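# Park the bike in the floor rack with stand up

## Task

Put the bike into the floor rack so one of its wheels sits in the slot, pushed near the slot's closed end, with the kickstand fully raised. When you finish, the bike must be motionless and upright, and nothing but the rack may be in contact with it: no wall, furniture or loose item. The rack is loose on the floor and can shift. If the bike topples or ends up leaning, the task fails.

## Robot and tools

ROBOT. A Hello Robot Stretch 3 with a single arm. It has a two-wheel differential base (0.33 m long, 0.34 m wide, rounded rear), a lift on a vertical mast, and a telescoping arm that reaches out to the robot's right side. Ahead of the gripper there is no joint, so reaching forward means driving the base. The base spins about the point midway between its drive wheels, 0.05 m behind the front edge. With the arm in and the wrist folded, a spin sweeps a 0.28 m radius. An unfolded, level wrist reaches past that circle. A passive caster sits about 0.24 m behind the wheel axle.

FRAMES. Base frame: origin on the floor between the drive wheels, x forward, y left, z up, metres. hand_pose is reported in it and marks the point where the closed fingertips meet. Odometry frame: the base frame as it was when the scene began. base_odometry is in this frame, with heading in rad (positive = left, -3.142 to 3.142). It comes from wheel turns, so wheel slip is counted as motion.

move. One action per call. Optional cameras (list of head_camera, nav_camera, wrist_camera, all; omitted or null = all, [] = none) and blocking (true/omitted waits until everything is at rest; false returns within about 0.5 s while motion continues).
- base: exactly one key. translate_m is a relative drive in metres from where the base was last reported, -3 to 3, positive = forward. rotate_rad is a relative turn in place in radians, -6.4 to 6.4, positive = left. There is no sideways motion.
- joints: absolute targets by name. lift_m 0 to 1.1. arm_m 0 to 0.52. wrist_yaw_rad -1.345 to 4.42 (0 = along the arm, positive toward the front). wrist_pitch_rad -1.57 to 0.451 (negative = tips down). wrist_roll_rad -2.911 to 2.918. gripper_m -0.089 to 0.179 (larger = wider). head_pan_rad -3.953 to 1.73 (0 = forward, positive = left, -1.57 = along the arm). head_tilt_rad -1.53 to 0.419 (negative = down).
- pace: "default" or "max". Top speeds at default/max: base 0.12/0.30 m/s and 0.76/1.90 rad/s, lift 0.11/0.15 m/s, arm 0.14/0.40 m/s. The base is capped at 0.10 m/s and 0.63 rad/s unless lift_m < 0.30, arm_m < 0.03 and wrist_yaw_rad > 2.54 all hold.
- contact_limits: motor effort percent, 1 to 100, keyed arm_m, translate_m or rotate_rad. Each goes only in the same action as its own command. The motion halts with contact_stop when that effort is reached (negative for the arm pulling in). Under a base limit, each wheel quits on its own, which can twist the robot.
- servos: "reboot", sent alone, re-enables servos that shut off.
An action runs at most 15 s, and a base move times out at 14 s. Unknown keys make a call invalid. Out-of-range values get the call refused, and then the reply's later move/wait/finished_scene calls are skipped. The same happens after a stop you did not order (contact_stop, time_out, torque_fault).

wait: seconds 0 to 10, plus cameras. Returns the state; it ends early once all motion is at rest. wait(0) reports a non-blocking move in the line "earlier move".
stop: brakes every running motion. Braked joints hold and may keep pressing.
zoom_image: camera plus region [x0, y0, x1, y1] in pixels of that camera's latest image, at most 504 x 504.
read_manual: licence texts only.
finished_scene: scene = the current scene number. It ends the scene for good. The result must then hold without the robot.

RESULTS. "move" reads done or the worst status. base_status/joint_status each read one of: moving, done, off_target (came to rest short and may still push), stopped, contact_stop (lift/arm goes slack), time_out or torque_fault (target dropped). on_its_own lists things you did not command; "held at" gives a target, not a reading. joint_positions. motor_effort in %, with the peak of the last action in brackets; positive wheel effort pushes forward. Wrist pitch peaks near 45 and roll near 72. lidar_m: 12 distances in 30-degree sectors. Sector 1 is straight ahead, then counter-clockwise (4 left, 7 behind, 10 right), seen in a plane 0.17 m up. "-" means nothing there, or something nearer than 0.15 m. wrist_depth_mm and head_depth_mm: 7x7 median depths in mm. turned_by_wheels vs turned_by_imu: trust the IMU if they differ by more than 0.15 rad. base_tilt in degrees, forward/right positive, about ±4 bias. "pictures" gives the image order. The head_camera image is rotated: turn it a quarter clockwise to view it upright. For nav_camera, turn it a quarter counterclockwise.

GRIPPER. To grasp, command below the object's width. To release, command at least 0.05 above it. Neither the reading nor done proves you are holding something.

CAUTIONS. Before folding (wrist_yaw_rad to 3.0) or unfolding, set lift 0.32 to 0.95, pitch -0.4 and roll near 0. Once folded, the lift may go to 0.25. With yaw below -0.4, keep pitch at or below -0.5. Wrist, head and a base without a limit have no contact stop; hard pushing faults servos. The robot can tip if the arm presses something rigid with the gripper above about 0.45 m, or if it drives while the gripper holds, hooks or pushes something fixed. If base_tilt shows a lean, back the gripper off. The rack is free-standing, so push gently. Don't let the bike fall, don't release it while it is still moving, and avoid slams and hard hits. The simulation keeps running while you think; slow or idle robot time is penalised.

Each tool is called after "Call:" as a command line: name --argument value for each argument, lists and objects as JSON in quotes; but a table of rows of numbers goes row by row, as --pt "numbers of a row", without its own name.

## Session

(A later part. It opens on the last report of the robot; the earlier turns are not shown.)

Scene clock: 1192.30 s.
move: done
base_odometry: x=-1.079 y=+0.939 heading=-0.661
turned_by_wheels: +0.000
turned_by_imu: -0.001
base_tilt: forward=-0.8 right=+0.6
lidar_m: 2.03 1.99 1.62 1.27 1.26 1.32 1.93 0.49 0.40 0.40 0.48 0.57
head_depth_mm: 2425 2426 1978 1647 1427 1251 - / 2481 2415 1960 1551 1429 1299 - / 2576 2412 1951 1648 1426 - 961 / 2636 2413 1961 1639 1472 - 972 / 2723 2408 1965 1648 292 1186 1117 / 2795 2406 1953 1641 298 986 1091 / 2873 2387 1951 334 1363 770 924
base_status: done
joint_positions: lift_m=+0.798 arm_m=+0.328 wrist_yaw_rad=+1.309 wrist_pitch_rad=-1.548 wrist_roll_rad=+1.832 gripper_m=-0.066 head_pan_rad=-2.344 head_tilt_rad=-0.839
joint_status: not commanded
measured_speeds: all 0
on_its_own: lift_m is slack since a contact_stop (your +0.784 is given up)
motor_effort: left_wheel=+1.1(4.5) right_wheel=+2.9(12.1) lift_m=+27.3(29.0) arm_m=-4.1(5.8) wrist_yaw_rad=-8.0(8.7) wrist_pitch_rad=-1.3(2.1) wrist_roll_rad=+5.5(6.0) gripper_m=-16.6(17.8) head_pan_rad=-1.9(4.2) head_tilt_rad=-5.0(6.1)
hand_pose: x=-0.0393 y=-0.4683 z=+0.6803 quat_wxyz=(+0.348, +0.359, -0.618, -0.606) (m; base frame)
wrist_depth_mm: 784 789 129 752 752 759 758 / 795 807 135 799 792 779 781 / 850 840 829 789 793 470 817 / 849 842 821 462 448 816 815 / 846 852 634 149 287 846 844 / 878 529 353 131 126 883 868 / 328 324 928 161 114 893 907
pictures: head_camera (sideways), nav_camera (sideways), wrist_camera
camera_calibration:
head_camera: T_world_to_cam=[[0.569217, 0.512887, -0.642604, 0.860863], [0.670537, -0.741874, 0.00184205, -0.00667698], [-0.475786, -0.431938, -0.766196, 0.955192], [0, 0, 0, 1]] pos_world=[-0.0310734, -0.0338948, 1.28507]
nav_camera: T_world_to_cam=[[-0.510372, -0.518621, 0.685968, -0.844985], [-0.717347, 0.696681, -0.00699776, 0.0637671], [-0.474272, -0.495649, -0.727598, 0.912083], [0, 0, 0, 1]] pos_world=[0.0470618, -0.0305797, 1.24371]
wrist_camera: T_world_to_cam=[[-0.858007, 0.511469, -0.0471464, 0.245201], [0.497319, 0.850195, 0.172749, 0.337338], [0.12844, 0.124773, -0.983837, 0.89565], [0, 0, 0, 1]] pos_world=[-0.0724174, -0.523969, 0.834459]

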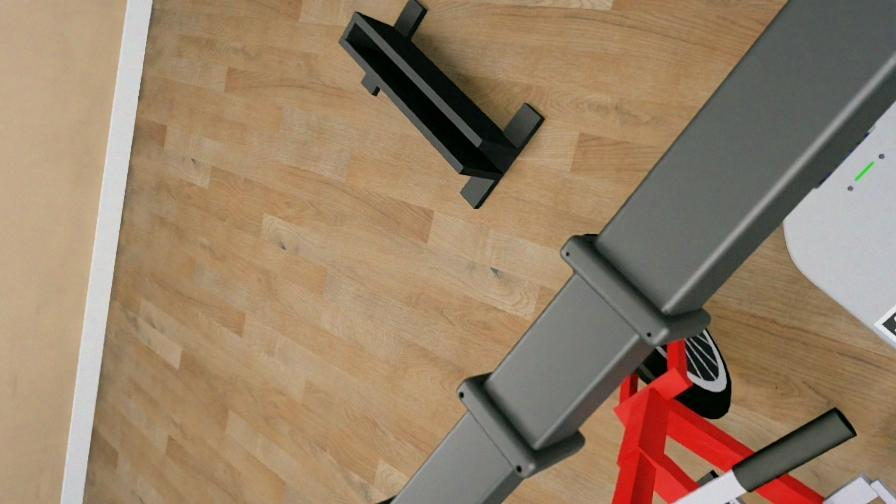

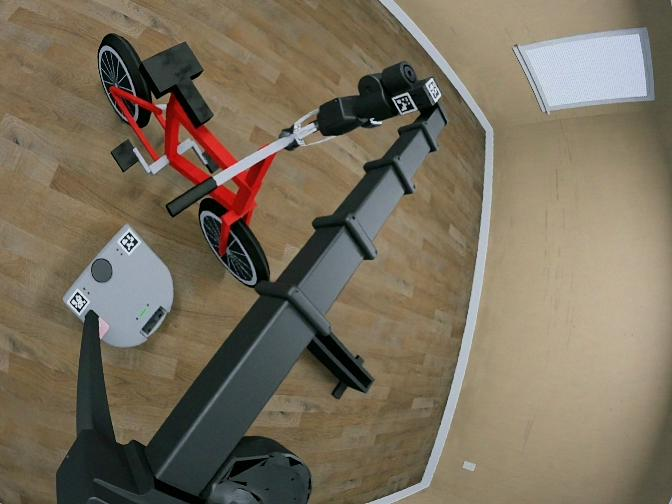

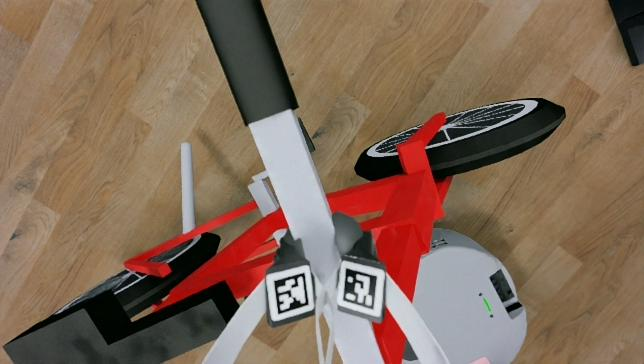

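Call:
move --base '{"translate_m": 0.2}'

Call:
zoom_image --camera "wrist_camera" --region '[340, 0, 644, 200]'

Scene clock: 1203.70 s.
move: done
base_odometry: x=-0.922 y=+0.817 heading=-0.661
turned_by_wheels: +0.000
turned_by_imu: +0.000
base_tilt: forward=-0.9 right=+0.5
lidar_m: 1.84 1.81 1.74 1.36 1.35 1.42 2.06 0.51 0.42 0.42 0.49 0.58
head_depth_mm: 2591 2411 1973 1654 1430 1255 - / 2691 2431 1979 1577 1424 1295 - / 2745 2432 1970 1654 1426 - 964 / 2774 2406 1967 1642 1480 - 976 / 2834 2415 1955 1646 295 1211 1119 / 2901 2386 1959 1643 299 1071 1096 / 2989 2405 1956 330 1360 783 1063
base_status: done
joint_positions: lift_m=+0.801 arm_m=+0.328 wrist_yaw_rad=+1.309 wrist_pitch_rad=-1.552 wrist_roll_rad=+1.832 gripper_m=-0.066 head_pan_rad=-2.344 head_tilt_rad=-0.839
joint_status: not commanded
measured_speeds: all 0
on_its_own: lift_m is slack since a contact_stop (your +0.784 is given up)
motor_effort: left_wheel=+1.2(4.3) right_wheel=+2.2(13.6) lift_m=+27.8(29.0) arm_m=-1.3(3.5) wrist_yaw_rad=-7.4(8.7) wrist_pitch_rad=-0.7(1.4) wrist_roll_rad=+5.7(6.0) gripper_m=-16.4(18.0) head_pan_rad=-1.7(4.0) head_tilt_rad=-4.0(6.2)
hand_pose: x=-0.0403 y=-0.4680 z=+0.6833 quat_wxyz=(+0.349, +0.358, -0.617, -0.608) (m; base frame)
wrist_depth_mm: 786 783 126 786 791 769 767 / 812 817 131 785 800 796 786 / 824 828 831 786 562 477 800 / 863 863 839 145 438 825 831 / 861 864 657 149 286 857 858 / 892 539 333 131 125 857 866 / 329 326 325 165 165 902 935
pictures: head_camera (sideways), nav_camera (sideways), wrist_camera
camera_calibration:
head_camera: T_world_to_cam=[[0.569217, 0.512887, -0.642604, 0.860863], [0.670537, -0.741874, 0.00184204, -0.00667698], [-0.475786, -0.431938, -0.766196, 0.955192], [0, 0, 0, 1]] pos_world=[-0.0310734, -0.0338948, 1.28507]
nav_camera: T_world_to_cam=[[-0.510372, -0.518621, 0.685968, -0.844985], [-0.717347, 0.696681, -0.00699776, 0.0637671], [-0.474272, -0.495649, -0.727598, 0.912083], [0, 0, 0, 1]] pos_world=[0.0470618, -0.0305797, 1.24371]
wrist_camera: T_world_to_cam=[[-0.858146, 0.511581, -0.0432443, 0.241721], [0.498058, 0.849977, 0.17169, 0.337741], [0.12459, 0.125797, -0.984201, 0.899273], [0, 0, 0, 1]] pos_world=[-0.0728235, -0.523858, 0.837532]

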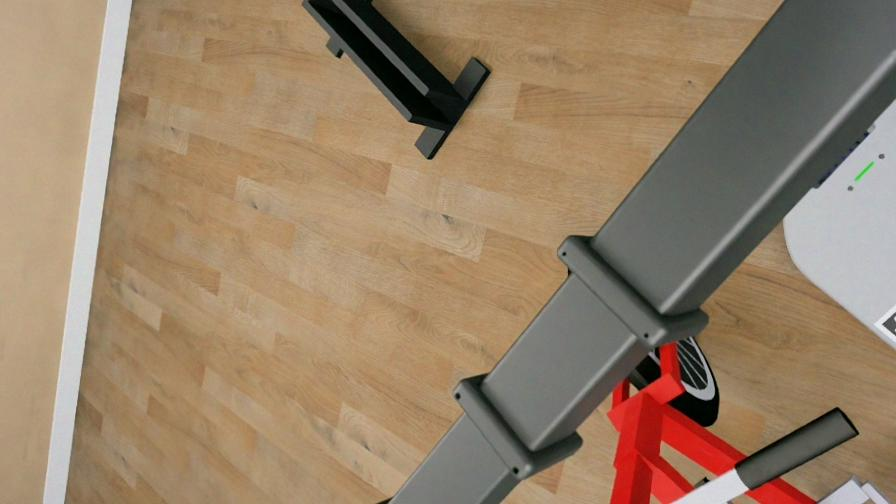

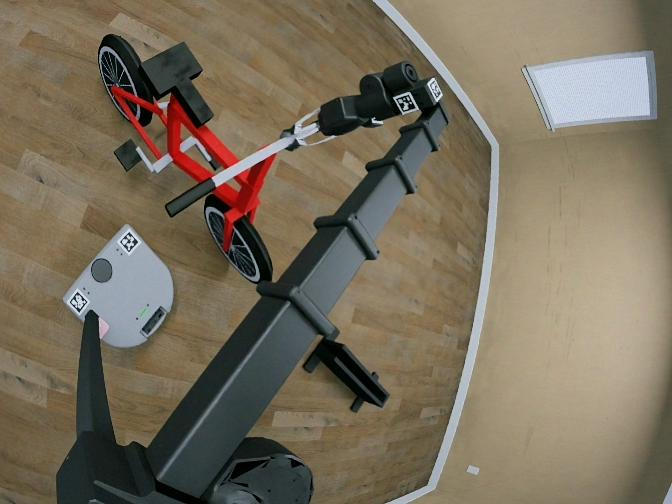

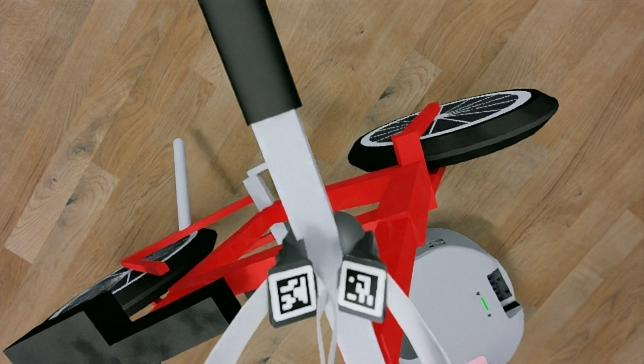

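Scaled by 1.658.

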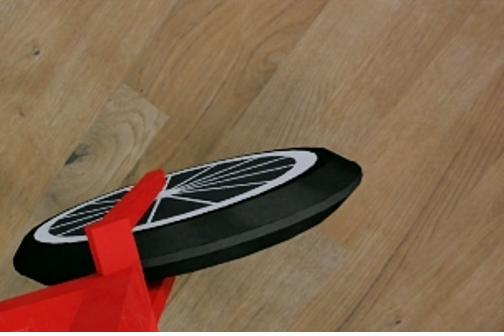

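Call:
move --base '{"translate_m": 0.12}' --joints '{"arm_m": 0.343}'

Call:
zoom_image --camera "wrist_camera" --region '[340, 0, 644, 200]'

Scene clock: 1215.00 s.
move: done
base_odometry: x=-0.827 y=+0.743 heading=-0.661
turned_by_wheels: +0.000
turned_by_imu: +0.000
base_tilt: forward=-0.8 right=+0.5
lidar_m: 1.74 1.70 1.79 1.40 1.40 1.48 2.15 0.53 0.45 0.45 0.50 0.59
head_depth_mm: 2685 2424 1966 1627 1426 1247 - / 2760 2409 1966 1657 1426 1299 - / 2762 2426 1949 1655 1422 - 958 / 2869 2423 1963 1648 1481 - 975 / 2874 2401 1956 1642 293 1203 1113 / 2976 2398 1944 1645 298 1162 1116 / 2943 2401 1957 328 795 892 1066
base_status: done
joint_positions: lift_m=+0.803 arm_m=+0.343 wrist_yaw_rad=+1.308 wrist_pitch_rad=-1.554 wrist_roll_rad=+1.833 gripper_m=-0.066 head_pan_rad=-2.344 head_tilt_rad=-0.839
joint_status: all done
measured_speeds: all 0
on_its_own: lift_m is slack since a contact_stop (your +0.784 is given up)
motor_effort: left_wheel=+1.1(4.5) right_wheel=+1.9(13.9) lift_m=+27.6(29.2) arm_m=+4.0(15.0) wrist_yaw_rad=-6.6(8.2) wrist_pitch_rad=+0.0(0.7) wrist_roll_rad=+5.6(6.0) gripper_m=-15.6(18.8) head_pan_rad=-2.9(3.6) head_tilt_rad=-5.3(6.6)
hand_pose: x=-0.0409 y=-0.4828 z=+0.6849 quat_wxyz=(+0.349, +0.357, -0.617, -0.609) (m; base frame)
wrist_depth_mm: 787 771 122 766 766 777 755 / 794 818 130 793 798 771 790 / 810 849 820 824 504 492 817 / 852 835 845 144 443 827 816 / 882 857 653 149 291 862 851 / 904 554 351 131 125 847 878 / 333 330 325 167 126 911 896
pictures: head_camera (sideways), nav_camera (sideways), wrist_camera
camera_calibration:
head_camera: T_world_to_cam=[[0.569217, 0.512886, -0.642604, 0.860863], [0.670536, -0.741874, 0.00184205, -0.00667698], [-0.475786, -0.431938, -0.766196, 0.955192], [0, 0, 0, 1]] pos_world=[-0.0310734, -0.0338948, 1.28507]
nav_camera: T_world_to_cam=[[-0.510372, -0.518621, 0.685968, -0.844985], [-0.717347, 0.696681, -0.00699776, 0.0637671], [-0.474272, -0.495648, -0.727598, 0.912083], [0, 0, 0, 1]] pos_world=[0.0470618, -0.0305797, 1.24371]
wrist_camera: T_world_to_cam=[[-0.857105, 0.513529, -0.0407253, 0.248084], [0.500392, 0.848741, 0.171017, 0.350365], [0.122388, 0.126201, -0.984426, 0.90299], [0, 0, 0, 1]] pos_world=[-0.0732009, -0.538726, 0.839111]

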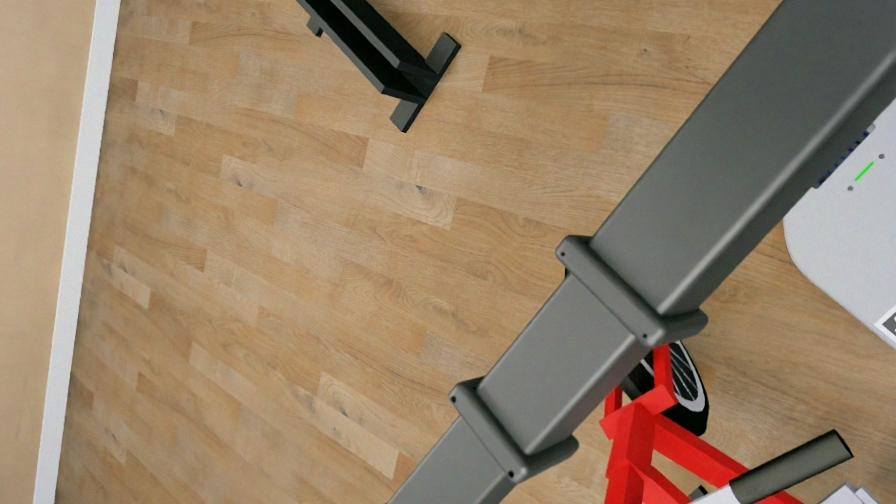

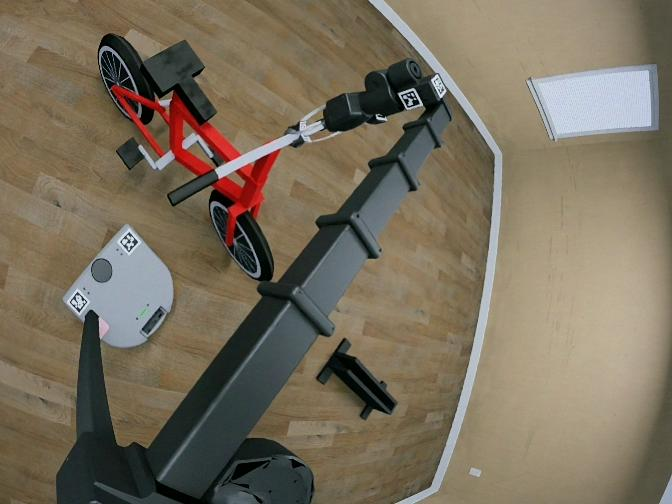

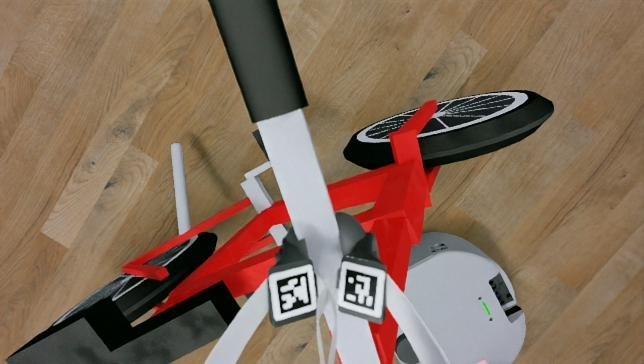

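Scaled by 1.658.

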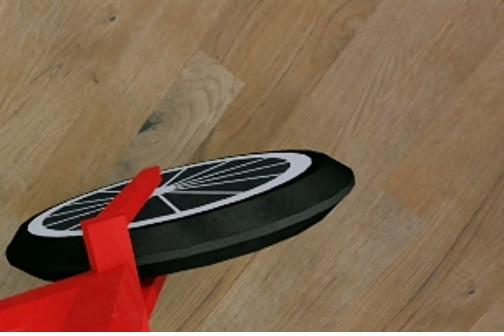

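Call:
move --base '{"translate_m": 0.03}' --joints '{"wrist_roll_rad": 1.45, "arm_m": 0.35}'

Call:
zoom_image --camera "wrist_camera" --region '[340, 0, 644, 200]'

Scene clock: 1228.93 s.
move: done
base_odometry: x=-0.803 y=+0.724 heading=-0.661
turned_by_wheels: +0.000
turned_by_imu: -0.001
base_tilt: forward=-0.8 right=+0.6
lidar_m: 1.71 1.68 1.78 1.40 1.41 1.49 2.17 0.55 0.45 0.45 0.50 0.59
head_depth_mm: 2702 2415 1904 1635 1430 1251 - / 2763 2394 1959 1649 1425 1303 - / 2818 2403 1971 1652 1426 - 958 / 2893 2417 1967 1651 1475 - 977 / 2922 2409 1955 1652 293 1213 1120 / 3030 2403 1951 1635 298 1171 1111 / 3041 2412 1932 328 814 901 1082
base_status: done
joint_positions: lift_m=+0.803 arm_m=+0.350 wrist_yaw_rad=+1.300 wrist_pitch_rad=-1.544 wrist_roll_rad=+1.457 gripper_m=-0.066 head_pan_rad=-2.344 head_tilt_rad=-0.839
joint_status: all done
measured_speeds: all 0
on_its_own: lift_m is slack since a contact_stop (your +0.784 is given up)
motor_effort: left_wheel=+1.3(3.7) right_wheel=+0.4(11.9) lift_m=+28.8(29.3) arm_m=+9.6(14.5) wrist_yaw_rad=-0.1(6.8) wrist_pitch_rad=-2.0(2.9) wrist_roll_rad=-2.8(3.6) gripper_m=-14.4(17.8) head_pan_rad=-2.1(3.1) head_tilt_rad=-4.7(6.0)
hand_pose: x=-0.0384 y=-0.4904 z=+0.6847 quat_wxyz=(+0.454, +0.464, -0.545, -0.530) (m; base frame)
wrist_depth_mm: 796 778 777 125 766 756 775 / 815 809 813 130 800 777 776 / 821 816 825 139 804 801 809 / 860 852 665 144 450 525 831 / 332 428 391 150 374 854 851 / 321 320 328 129 862 860 869 / 334 931 888 166 110 898 904
pictures: head_camera (sideways), nav_camera (sideways), wrist_camera
camera_calibration:
head_camera: T_world_to_cam=[[0.569248, 0.512918, -0.642551, 0.860795], [0.670537, -0.741874, 0.00183776, -0.0066714], [-0.47575, -0.4319, -0.76624, 0.955249], [0, 0, 0, 1]] pos_world=[-0.0310726, -0.033894, 1.28507]
nav_camera: T_world_to_cam=[[-0.510405, -0.518655, 0.685918, -0.844919], [-0.717346, 0.696681, -0.00699793, 0.0637673], [-0.474237, -0.495613, -0.727645, 0.912144], [0, 0, 0, 1]] pos_world=[0.0470646, -0.0305769, 1.24371]
wrist_camera: T_world_to_cam=[[-0.984097, 0.17014, -0.0510472, 0.0879646], [0.159771, 0.973397, 0.164232, 0.408287], [0.0776316, 0.153464, -0.9851, 0.915576], [0, 0, 0, 1]] pos_world=[-0.0497443, -0.552899, 0.83937]

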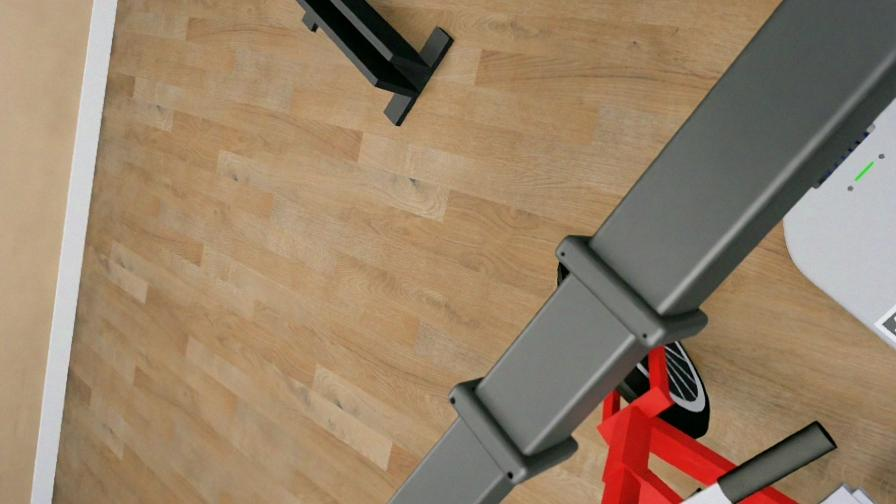

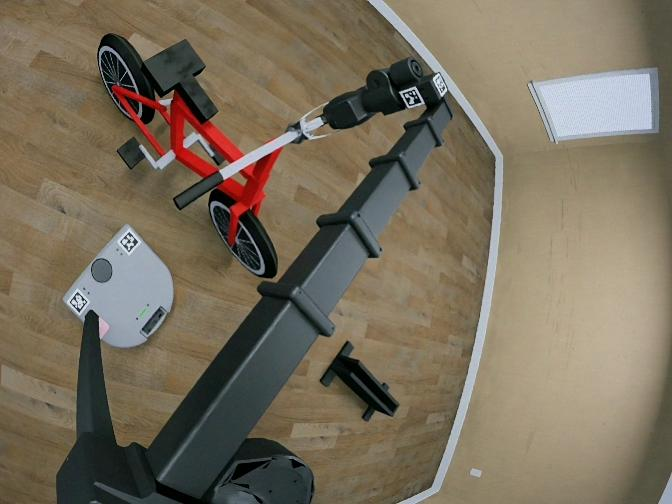

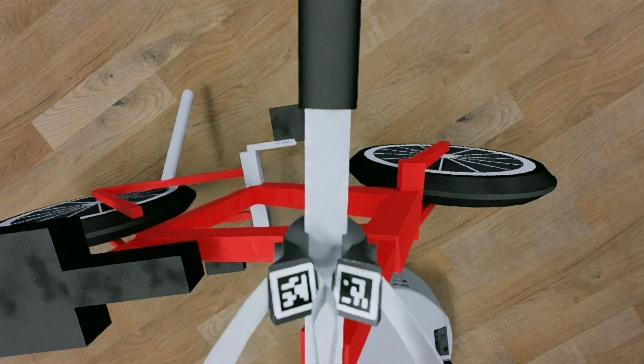

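Scaled by 1.658.

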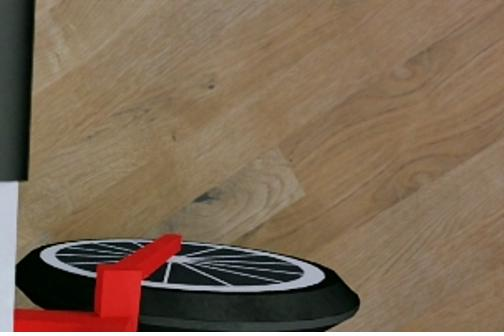

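Call:
move --joints '{"wrist_roll_rad": 1.2}'

Call:
zoom_image --camera "wrist_camera" --region '[340, 50, 644, 250]'

Scene clock: 1257.83 s.
move: done
base_odometry: x=-0.803 y=+0.724 heading=-0.661
turned_by_wheels: +0.000
turned_by_imu: -0.001
base_tilt: forward=-0.8 right=+0.5
lidar_m: 1.71 1.67 1.78 1.40 1.41 1.49 2.17 0.56 0.45 0.44 0.50 0.59
head_depth_mm: 2741 2417 1901 1642 1421 1255 - / 2784 2415 1958 1656 1434 1298 - / 2816 2403 1956 1642 1430 - 961 / 2867 2389 1951 1660 1482 - 980 / 2959 2412 1946 1645 293 1211 1115 / 3005 2400 1950 1642 299 1163 1116 / 3053 2390 1954 328 808 894 1083
base_status: not commanded
joint_positions: lift_m=+0.803 arm_m=+0.350 wrist_yaw_rad=+1.295 wrist_pitch_rad=-1.544 wrist_roll_rad=+1.218 gripper_m=-0.066 head_pan_rad=-2.344 head_tilt_rad=-0.839
joint_status: all done
measured_speeds: all 0
on_its_own: lift_m is slack since a contact_stop (your +0.784 is given up)
motor_effort: left_wheel=+0.6(1.5) right_wheel=+1.2(1.2) lift_m=+27.3(29.2) arm_m=-2.2(2.7) wrist_yaw_rad=+4.0(4.5) wrist_pitch_rad=-2.1(2.2) wrist_roll_rad=-6.0(6.6) gripper_m=-16.8(17.5) head_pan_rad=-2.2(3.3) head_tilt_rad=-4.3(5.7)
hand_pose: x=-0.0382 y=-0.4904 z=+0.6847 quat_wxyz=(+0.515, +0.523, -0.489, -0.472) (m; base frame)
wrist_depth_mm: 781 795 779 763 764 761 754 / 803 798 792 140 799 800 775 / 811 795 805 140 788 810 811 / 320 421 610 145 570 831 819 / 312 312 366 150 478 866 819 / 922 899 872 130 862 890 897 / 927 944 907 165 125 912 879
pictures: head_camera (sideways), nav_camera (sideways), wrist_camera
camera_calibration:
head_camera: T_world_to_cam=[[0.569248, 0.512918, -0.642551, 0.860795], [0.670537, -0.741874, 0.00183776, -0.0066714], [-0.47575, -0.4319, -0.76624, 0.955249], [0, 0, 0, 1]] pos_world=[-0.0310726, -0.033894, 1.28507]
nav_camera: T_world_to_cam=[[-0.510405, -0.518655, 0.685918, -0.844919], [-0.717347, 0.696681, -0.00699793, 0.0637673], [-0.474237, -0.495613, -0.727645, 0.912144], [0, 0, 0, 1]] pos_world=[0.0470646, -0.0305769, 1.24371]
wrist_camera: T_world_to_cam=[[-0.996746, -0.0632083, -0.0500204, -0.0274974], [-0.0703961, 0.984893, 0.158207, 0.409226], [0.0392648, 0.161214, -0.986138, 0.918599], [0, 0, 0, 1]] pos_world=[-0.0346687, -0.552872, 0.839748]

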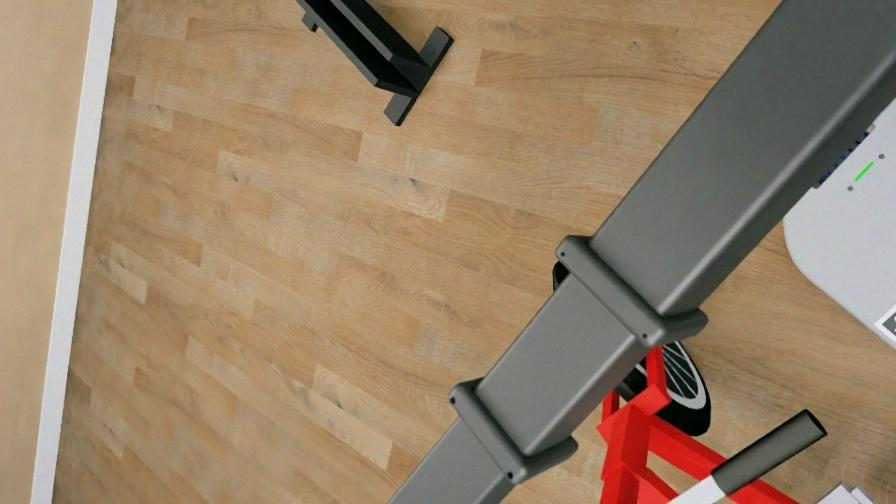

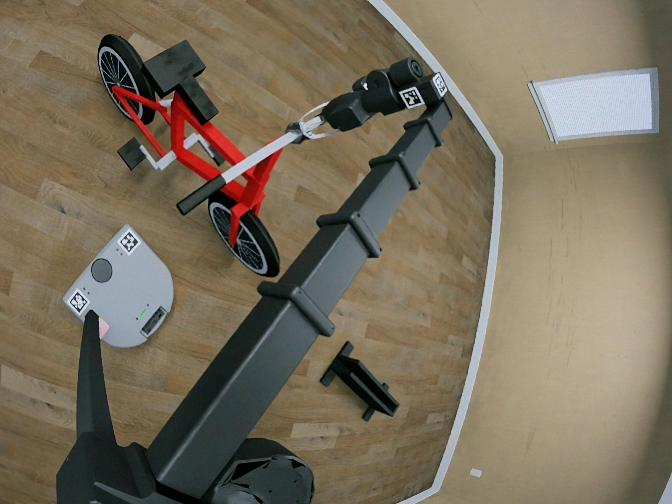

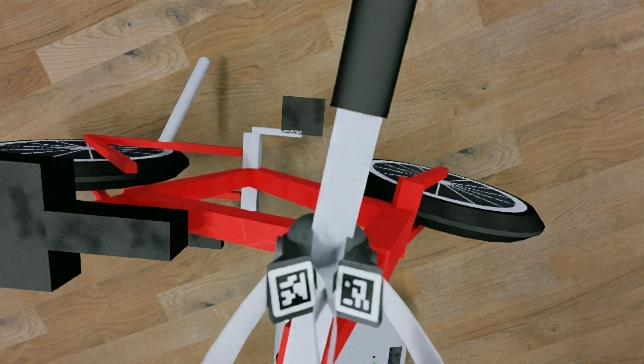

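Scaled by 1.658.

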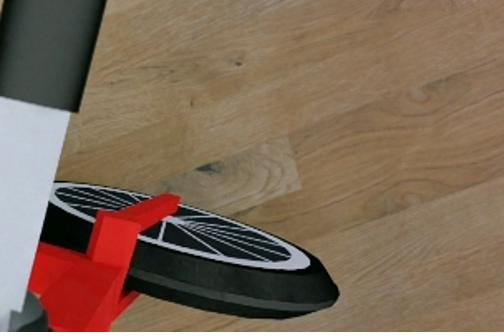

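Call:
move --joints '{"wrist_roll_rad": 0.85}' --cameras '["wrist_camera"]'

Scene clock: 1266.93 s.
move: done
base_odometry: x=-0.803 y=+0.724 heading=-0.661
turned_by_wheels: +0.000
turned_by_imu: -0.001
base_tilt: forward=-0.8 right=+0.5
lidar_m: 1.71 1.68 1.78 1.41 1.41 1.49 2.16 0.63 0.42 0.43 0.49 0.59
head_depth_mm: 2709 2431 1916 1644 1435 1252 - / 2818 2414 1968 1649 1427 1298 - / 2805 2407 1957 1646 1423 - 964 / 2879 2413 1962 1650 1451 - 977 / 2908 2410 1944 1640 297 1187 1114 / 2977 2397 1948 1637 297 998 1112 / 3036 2375 1949 333 743 935 1096
base_status: not commanded
joint_positions: lift_m=+0.799 arm_m=+0.350 wrist_yaw_rad=+1.291 wrist_pitch_rad=-1.547 wrist_roll_rad=+0.867 gripper_m=-0.066 head_pan_rad=-2.344 head_tilt_rad=-0.839
joint_status: all done
measured_speeds: translate_m=+0.000 rotate_rad=+0.000 lift_m=-0.001 arm_m=+0.000 wrist_yaw_rad=+0.000 wrist_pitch_rad=+0.000 wrist_roll_rad=+0.000 head_pan_rad=+0.000 head_tilt_rad=+0.000
on_its_own: lift_m is slack since a contact_stop (your +0.784 is given up)
motor_effort: left_wheel=+0.1(1.0) right_wheel=+2.6(3.4) lift_m=+29.8(34.3) arm_m=-8.0(12.5) wrist_yaw_rad=+7.4(12.1) wrist_pitch_rad=-1.6(5.5) wrist_roll_rad=-6.0(12.3) gripper_m=-15.9(18.4) head_pan_rad=-2.0(3.1) head_tilt_rad=-4.9(6.0)
hand_pose: x=-0.0389 y=-0.4901 z=+0.6812 quat_wxyz=(+0.592, +0.596, -0.391, -0.376) (m; base frame)
wrist_depth_mm: 779 775 790 773 135 761 754 / 285 610 817 806 791 776 780 / 293 378 597 791 796 795 808 / 306 298 363 149 834 811 823 / 872 873 867 152 438 829 842 / 894 888 879 130 863 882 881 / 938 906 117 164 913 881 908
pictures: wrist_camera
camera_calibration:
wrist_camera: T_world_to_cam=[[-0.916335, -0.398124, -0.0427577, -0.194367], [-0.399802, 0.903809, 0.152604, 0.360677], [-0.0221104, 0.156931, -0.987362, 0.911445], [0, 0, 0, 1]] pos_world=[-0.013753, -0.546399, 0.836575]

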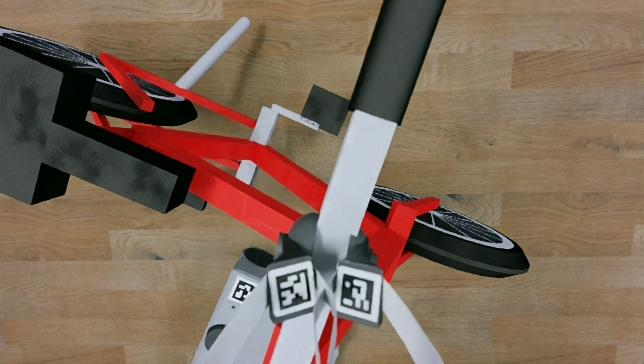

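Call:
move --base '{"translate_m": -0.15}'

Scene clock: 1278.43 s.
move: done
base_odometry: x=-0.922 y=+0.817 heading=-0.661
turned_by_wheels: +0.000
turned_by_imu: -0.001
base_tilt: forward=-0.9 right=+0.5
lidar_m: 1.84 1.81 1.74 1.36 1.34 1.42 2.07 2.93 0.44 0.44 0.49 0.59
head_depth_mm: 2576 2413 1955 1639 1428 1254 - / 2659 2401 1963 1586 1434 1295 - / 2730 2403 1954 1655 1424 - 961 / 2751 2448 1949 1642 1481 - 975 / 2836 2411 1958 1644 292 1194 1116 / 2857 2388 1947 1651 297 1080 1113 / 2953 2421 1952 334 721 938 1095
base_status: done
joint_positions: lift_m=+0.799 arm_m=+0.350 wrist_yaw_rad=+1.293 wrist_pitch_rad=-1.553 wrist_roll_rad=+0.864 gripper_m=-0.066 head_pan_rad=-2.344 head_tilt_rad=-0.839
joint_status: not commanded
measured_speeds: all 0
on_its_own: lift_m is slack since a contact_stop (your +0.784 is given up)
motor_effort: left_wheel=-4.4(7.0) right_wheel=+4.4(7.2) lift_m=+28.8(29.8) arm_m=+12.8(14.3) wrist_yaw_rad=+6.5(8.4) wrist_pitch_rad=-0.4(4.4) wrist_roll_rad=-4.9(6.1) gripper_m=-16.3(18.2) head_pan_rad=-2.8(3.8) head_tilt_rad=-4.2(5.9)
hand_pose: x=-0.0404 y=-0.4898 z=+0.6806 quat_wxyz=(+0.593, +0.596, -0.388, -0.376) (m; base frame)
wrist_depth_mm: 783 790 776 773 134 763 766 / 283 608 787 801 775 766 784 / 292 379 612 596 845 807 795 / 303 300 356 148 823 840 831 / 879 855 853 151 438 835 847 / 908 878 872 130 862 869 870 / 892 910 96 163 881 905 899
pictures: head_camera (sideways), nav_camera (sideways), wrist_camera
camera_calibration:
head_camera: T_world_to_cam=[[0.569248, 0.512918, -0.642551, 0.860795], [0.670537, -0.741874, 0.00183775, -0.00667139], [-0.47575, -0.4319, -0.766241, 0.955249], [0, 0, 0, 1]] pos_world=[-0.0310726, -0.033894, 1.28507]
nav_camera: T_world_to_cam=[[-0.510405, -0.518655, 0.685918, -0.844919], [-0.717346, 0.696681, -0.00699793, 0.0637673], [-0.474237, -0.495613, -0.727645, 0.912144], [0, 0, 0, 1]] pos_world=[0.0470646, -0.0305769, 1.24371]
wrist_camera: T_world_to_cam=[[-0.914649, -0.402442, -0.0381924, -0.200737], [-0.403247, 0.901647, 0.156284, 0.356152], [-0.0284591, 0.158346, -0.986973, 0.911001], [0, 0, 0, 1]] pos_world=[-0.0140602, -0.546162, 0.835807]

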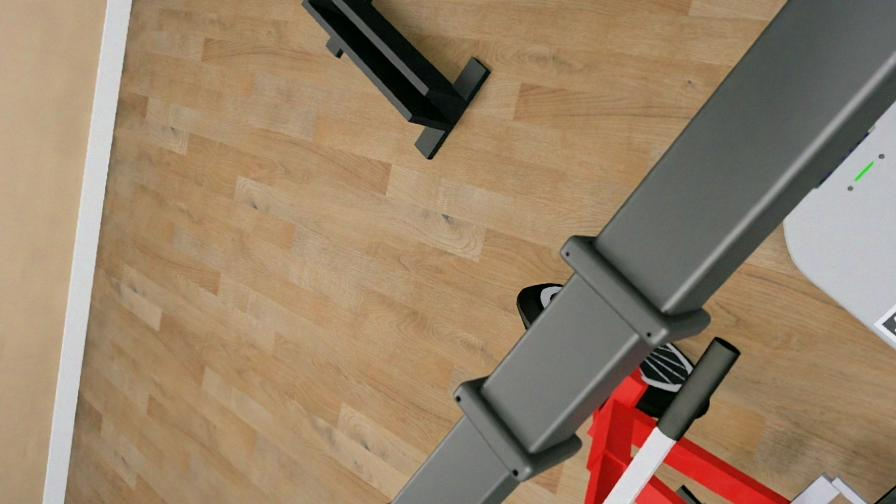

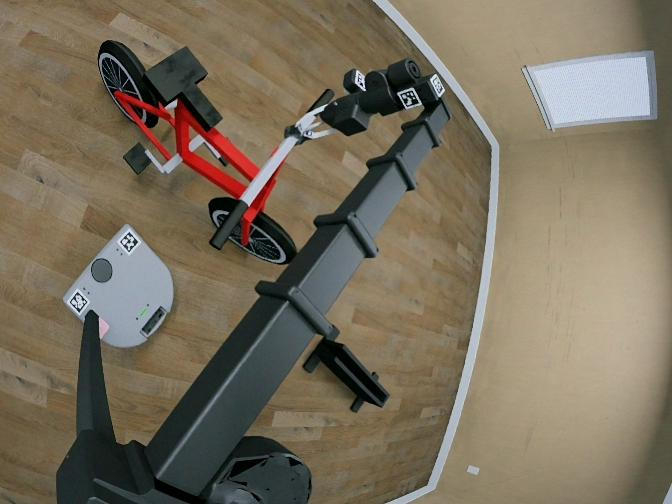

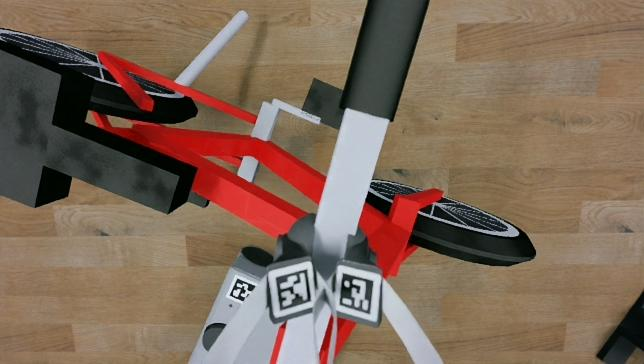

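Call:
move --joints '{"wrist_roll_rad": 1.35, "arm_m": 0.36}' --cameras '["wrist_camera"]'

Call:
move --base '{"translate_m": -0.04}'

Scene clock: 1292.17 s.
move: done
base_odometry: x=-0.922 y=+0.817 heading=-0.661
turned_by_wheels: +0.000
turned_by_imu: -0.001
base_tilt: forward=-0.8 right=+0.5
lidar_m: 1.85 1.81 1.73 1.36 1.34 1.42 2.06 2.93 0.44 0.44 0.50 0.59
head_depth_mm: 2609 2422 1957 1663 1423 1253 - / 2688 2456 1964 1568 1419 1304 - / 2730 2412 1958 1653 1421 - 960 / 2790 2393 1966 1641 1455 - 976 / 2852 2406 1956 1645 292 1209 1121 / 2897 2406 1962 1651 298 1030 1109 / 2991 2419 1957 333 774 934 1096
base_status: not commanded
joint_positions: lift_m=+0.798 arm_m=+0.360 wrist_yaw_rad=+1.301 wrist_pitch_rad=-1.552 wrist_roll_rad=+1.336 gripper_m=-0.066 head_pan_rad=-2.344 head_tilt_rad=-0.839
joint_status: all done
measured_speeds: all 0
on_its_own: lift_m is slack since a contact_stop (your +0.784 is given up)
motor_effort: left_wheel=-2.8(4.9) right_wheel=+4.0(5.0) lift_m=+28.0(29.6) arm_m=+12.2(15.0) wrist_yaw_rad=-1.6(6.5) wrist_pitch_rad=-0.6(0.8) wrist_roll_rad=+4.5(5.9) gripper_m=-16.0(17.9) head_pan_rad=-1.7(3.4) head_tilt_rad=-5.6(6.2)
hand_pose: x=-0.0402 y=-0.5000 z=+0.6804 quat_wxyz=(+0.488, +0.494, -0.514, -0.503) (m; base frame)
wrist_depth_mm: 778 773 793 136 792 767 755 / 794 806 774 803 796 797 802 / 818 821 831 143 813 802 811 / 825 584 624 148 448 496 812 / 307 334 366 151 358 832 843 / 316 865 862 129 853 874 857 / 940 884 900 161 188 900 902
pictures: wrist_camera
camera_calibration:
wrist_camera: T_world_to_cam=[[-0.997874, 0.0487451, -0.0432618, 0.0210272], [0.0410938, 0.985791, 0.16287, 0.420904], [0.0505863, 0.160746, -0.985699, 0.915907], [0, 0, 0, 1]] pos_world=[-0.0426464, -0.563178, 0.835165]

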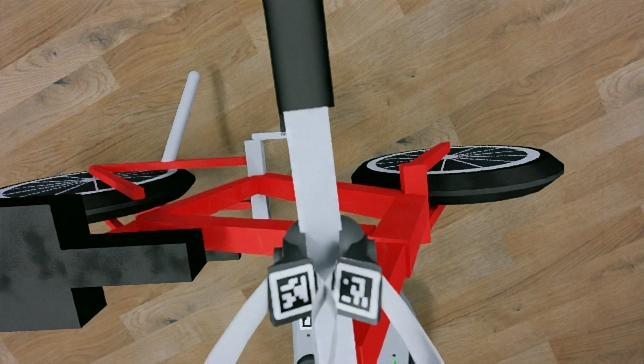

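Scene clock: 1293.77 s.
move: done
base_odometry: x=-0.953 y=+0.841 heading=-0.661
turned_by_wheels: +0.000
turned_by_imu: -0.001
base_tilt: forward=-0.8 right=+0.5
lidar_m: 1.89 1.85 1.71 1.34 1.33 1.40 2.04 2.90 0.44 0.45 0.50 0.59
head_depth_mm: 2572 2432 1960 1651 1434 1257 - / 2631 2409 1974 1578 1427 1294 - / 2722 2429 1950 1649 1423 - 963 / 2751 2413 1976 1646 1486 - 976 / 2840 2405 1967 1641 292 1205 1116 / 2911 2388 1956 1642 298 1070 1116 / 2928 2417 1949 333 768 940 1096
base_status: done
joint_positions: lift_m=+0.798 arm_m=+0.360 wrist_yaw_rad=+1.302 wrist_pitch_rad=-1.552 wrist_roll_rad=+1.338 gripper_m=-0.066 head_pan_rad=-2.344 head_tilt_rad=-0.839
joint_status: not commanded
measured_speeds: all 0
on_its_own: lift_m is slack since a contact_stop (your +0.784 is given up)
motor_effort: left_wheel=-4.2(6.9) right_wheel=+4.6(8.4) lift_m=+28.0(29.3) arm_m=+11.2(13.3) wrist_yaw_rad=-1.3(2.0) wrist_pitch_rad=-0.6(4.1) wrist_roll_rad=+3.9(4.5) gripper_m=-17.0(18.0) head_pan_rad=-2.3(3.5) head_tilt_rad=-5.7(6.2)
hand_pose: x=-0.0404 y=-0.4999 z=+0.6804 quat_wxyz=(+0.488, +0.494, -0.514, -0.503) (m; base frame)
wrist_depth_mm: 755 767 779 742 764 765 756 / 805 787 787 767 804 788 792 / 845 820 822 143 798 808 795 / 826 634 618 147 444 509 811 / 305 336 366 151 354 859 842 / 317 892 875 130 853 882 877 / 925 920 902 162 187 908 877
pictures: head_camera (sideways), nav_camera (sideways), wrist_camera
camera_calibration:
head_camera: T_world_to_cam=[[0.569248, 0.512918, -0.642551, 0.860795], [0.670537, -0.741874, 0.00183775, -0.00667139], [-0.475749, -0.4319, -0.766241, 0.955249], [0, 0, 0, 1]] pos_world=[-0.0310726, -0.033894, 1.28507]
nav_camera: T_world_to_cam=[[-0.510405, -0.518655, 0.685918, -0.844919], [-0.717347, 0.696681, -0.00699793, 0.0637673], [-0.474237, -0.495613, -0.727645, 0.912144], [0, 0, 0, 1]] pos_world=[0.0470646, -0.0305769, 1.24371]
wrist_camera: T_world_to_cam=[[-0.997831, 0.050222, -0.0425625, 0.0211089], [0.0426557, 0.985693, 0.163062, 0.42075], [0.0501429, 0.160893, -0.985697, 0.915978], [0, 0, 0, 1]] pos_world=[-0.0428141, -0.563165, 0.835167]

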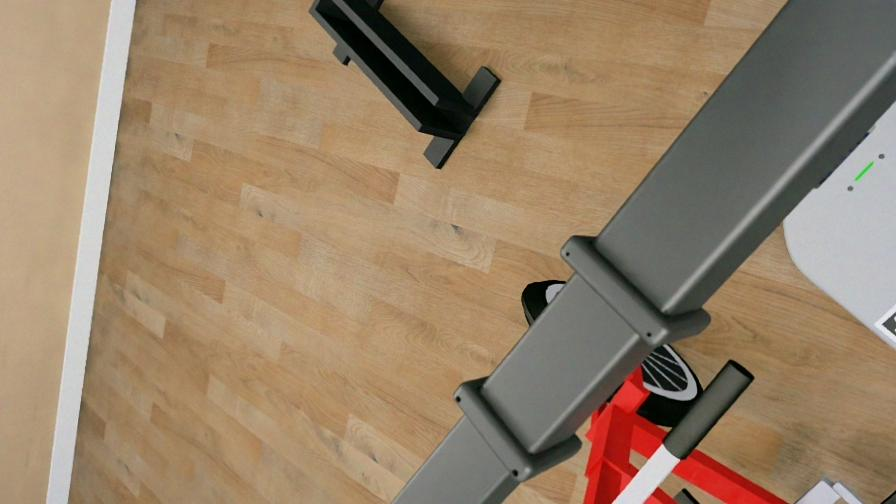

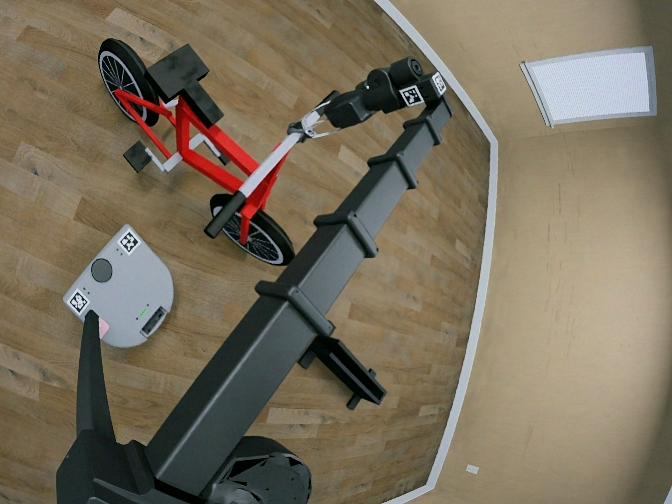

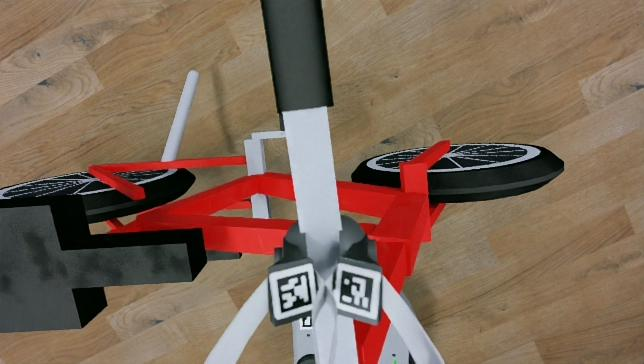

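Call:
move --joints '{"wrist_roll_rad": 1.6}' --cameras '["wrist_camera"]'

Call:
move --base '{"translate_m": -0.1}'

Scene clock: 1303.63 s.
move: off_target
base_odometry: x=-0.953 y=+0.841 heading=-0.661
turned_by_wheels: +0.000
turned_by_imu: -0.001
base_tilt: forward=-0.8 right=+0.6
lidar_m: 1.88 1.85 1.71 1.34 1.33 1.40 2.04 2.90 0.45 0.45 0.50 0.59
head_depth_mm: 2576 2430 1978 1656 1428 1254 - / 2648 2414 1957 1577 1425 1297 - / 2700 2416 1967 1649 1416 - 963 / 2771 2393 1953 1645 1447 - 978 / 2787 2427 1968 1655 292 1212 1116 / 2872 2419 1956 1642 297 1032 1115 / 2918 2417 1944 333 773 935 1095
base_status: not commanded
joint_positions: lift_m=+0.799 arm_m=+0.360 wrist_yaw_rad=+1.306 wrist_pitch_rad=-1.555 wrist_roll_rad=+1.578 gripper_m=-0.066 head_pan_rad=-2.344 head_tilt_rad=-0.839
joint_status: wrist_roll_rad off_target (ended at +1.578, target +1.600)
measured_speeds: all 0
on_its_own: lift_m is slack since a contact_stop (your +0.784 is given up)
motor_effort: left_wheel=-4.1(4.9) right_wheel=+4.8(4.8) lift_m=+27.2(29.0) arm_m=+7.5(9.2) wrist_yaw_rad=-5.3(5.7) wrist_pitch_rad=+0.0(0.6) wrist_roll_rad=+7.0(8.0) gripper_m=-16.7(17.9) head_pan_rad=-2.8(3.1) head_tilt_rad=-4.7(5.5)
hand_pose: x=-0.0409 y=-0.4998 z=+0.6807 quat_wxyz=(+0.425, +0.431, -0.567, -0.559) (m; base frame)
wrist_depth_mm: 795 784 130 770 752 770 781 / 797 796 134 776 780 780 785 / 804 814 832 802 784 505 791 / 842 840 856 460 426 819 806 / 844 572 496 151 309 866 822 / 315 334 316 131 216 881 858 / 325 331 911 162 114 905 892
pictures: wrist_camera
camera_calibration:
wrist_camera: T_world_to_cam=[[-0.958654, 0.281601, -0.0410314, 0.136759], [0.271282, 0.947878, 0.167135, 0.408318], [0.0859582, 0.149094, -0.98508, 0.911415], [0, 0, 0, 1]] pos_world=[-0.058008, -0.561433, 0.835183]

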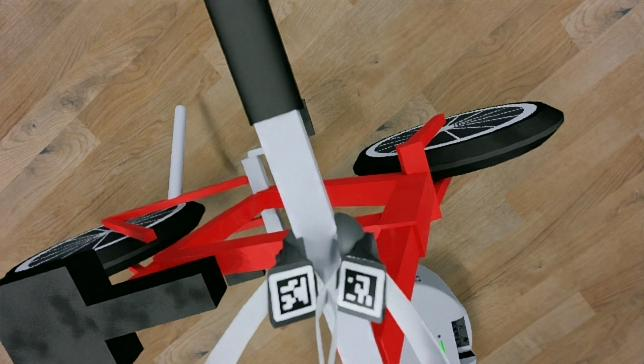

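Scene clock: 1305.73 s.
move: done
base_odometry: x=-1.032 y=+0.902 heading=-0.661
turned_by_wheels: +0.000
turned_by_imu: -0.001
base_tilt: forward=-0.7 right=+0.6
lidar_m: 1.97 1.93 1.66 1.29 1.28 1.35 1.97 0.62 0.46 0.45 0.50 0.59
head_depth_mm: 2453 2428 1965 1650 1426 1257 - / 2552 2407 1959 1547 1424 1295 - / 2617 2411 1968 1655 1425 - 961 / 2729 2408 1969 1644 1464 - 976 / 2798 2390 1946 1642 296 1203 1116 / 2831 2379 1959 1632 299 1100 1111 / 2920 2412 1952 331 784 917 1093
base_status: done
joint_positions: lift_m=+0.800 arm_m=+0.360 wrist_yaw_rad=+1.306 wrist_pitch_rad=-1.555 wrist_roll_rad=+1.585 gripper_m=-0.066 head_pan_rad=-2.344 head_tilt_rad=-0.839
joint_status: not commanded
measured_speeds: all 0
on_its_own: lift_m is slack since a contact_stop (your +0.784 is given up)
motor_effort: left_wheel=-2.0(6.1) right_wheel=+2.6(9.4) lift_m=+28.5(29.4) arm_m=+6.0(8.4) wrist_yaw_rad=-5.4(6.1) wrist_pitch_rad=-0.1(3.6) wrist_roll_rad=+4.8(7.1) gripper_m=-16.6(18.2) head_pan_rad=-2.5(3.2) head_tilt_rad=-6.1(6.1)
hand_pose: x=-0.0410 y=-0.4998 z=+0.6822 quat_wxyz=(+0.423, +0.429, -0.569, -0.560) (m; base frame)
wrist_depth_mm: 781 782 128 776 786 767 778 / 792 805 811 782 792 762 772 / 827 816 820 792 794 540 801 / 849 849 851 146 444 814 824 / 842 543 509 150 305 859 845 / 319 321 314 131 222 880 893 / 324 331 913 163 113 913 897
pictures: head_camera (sideways), nav_camera (sideways), wrist_camera
camera_calibration:
head_camera: T_world_to_cam=[[0.569248, 0.512918, -0.642551, 0.860795], [0.670537, -0.741874, 0.00183775, -0.00667139], [-0.475749, -0.4319, -0.766241, 0.955249], [0, 0, 0, 1]] pos_world=[-0.0310726, -0.033894, 1.28507]
nav_camera: T_world_to_cam=[[-0.510405, -0.518655, 0.685918, -0.844919], [-0.717347, 0.696681, -0.00699793, 0.0637673], [-0.474237, -0.495613, -0.727645, 0.912144], [0, 0, 0, 1]] pos_world=[0.0470646, -0.0305768, 1.24371]
wrist_camera: T_world_to_cam=[[-0.956656, 0.288319, -0.0410035, 0.140232], [0.277919, 0.945934, 0.167241, 0.407297], [0.0870053, 0.148597, -0.985063, 0.912656], [0, 0, 0, 1]] pos_world=[-0.058448, -0.561325, 0.836657]

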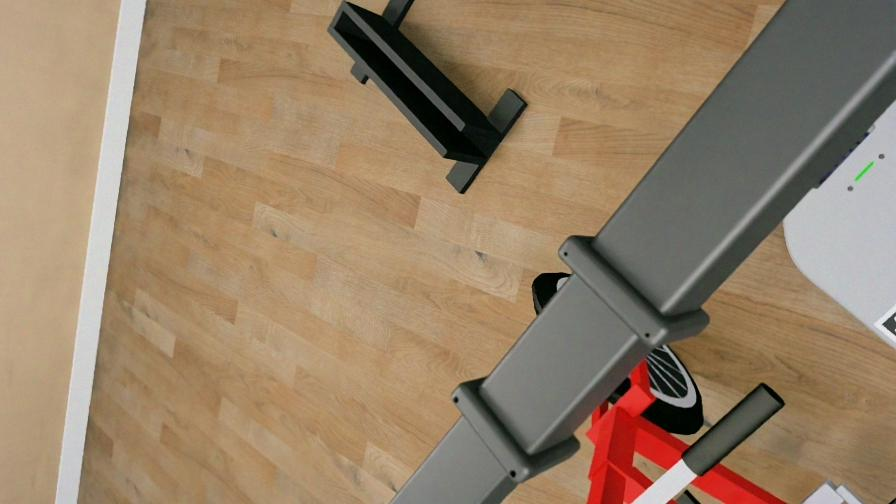

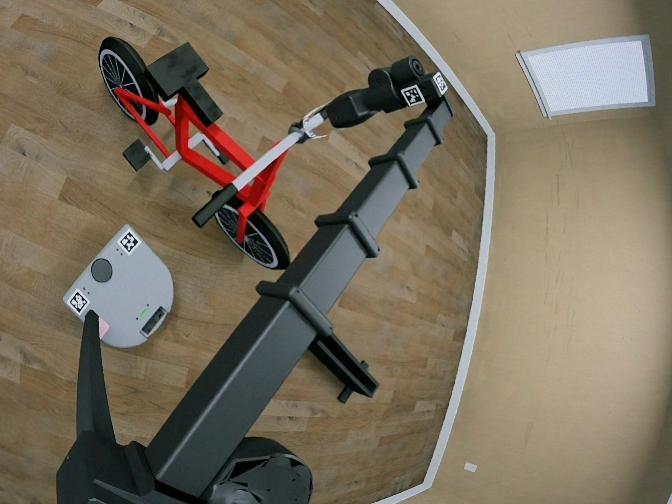

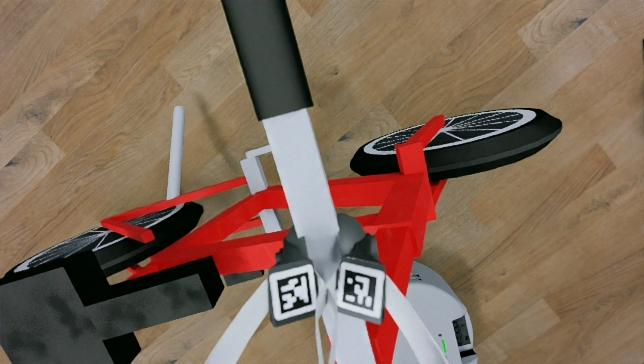

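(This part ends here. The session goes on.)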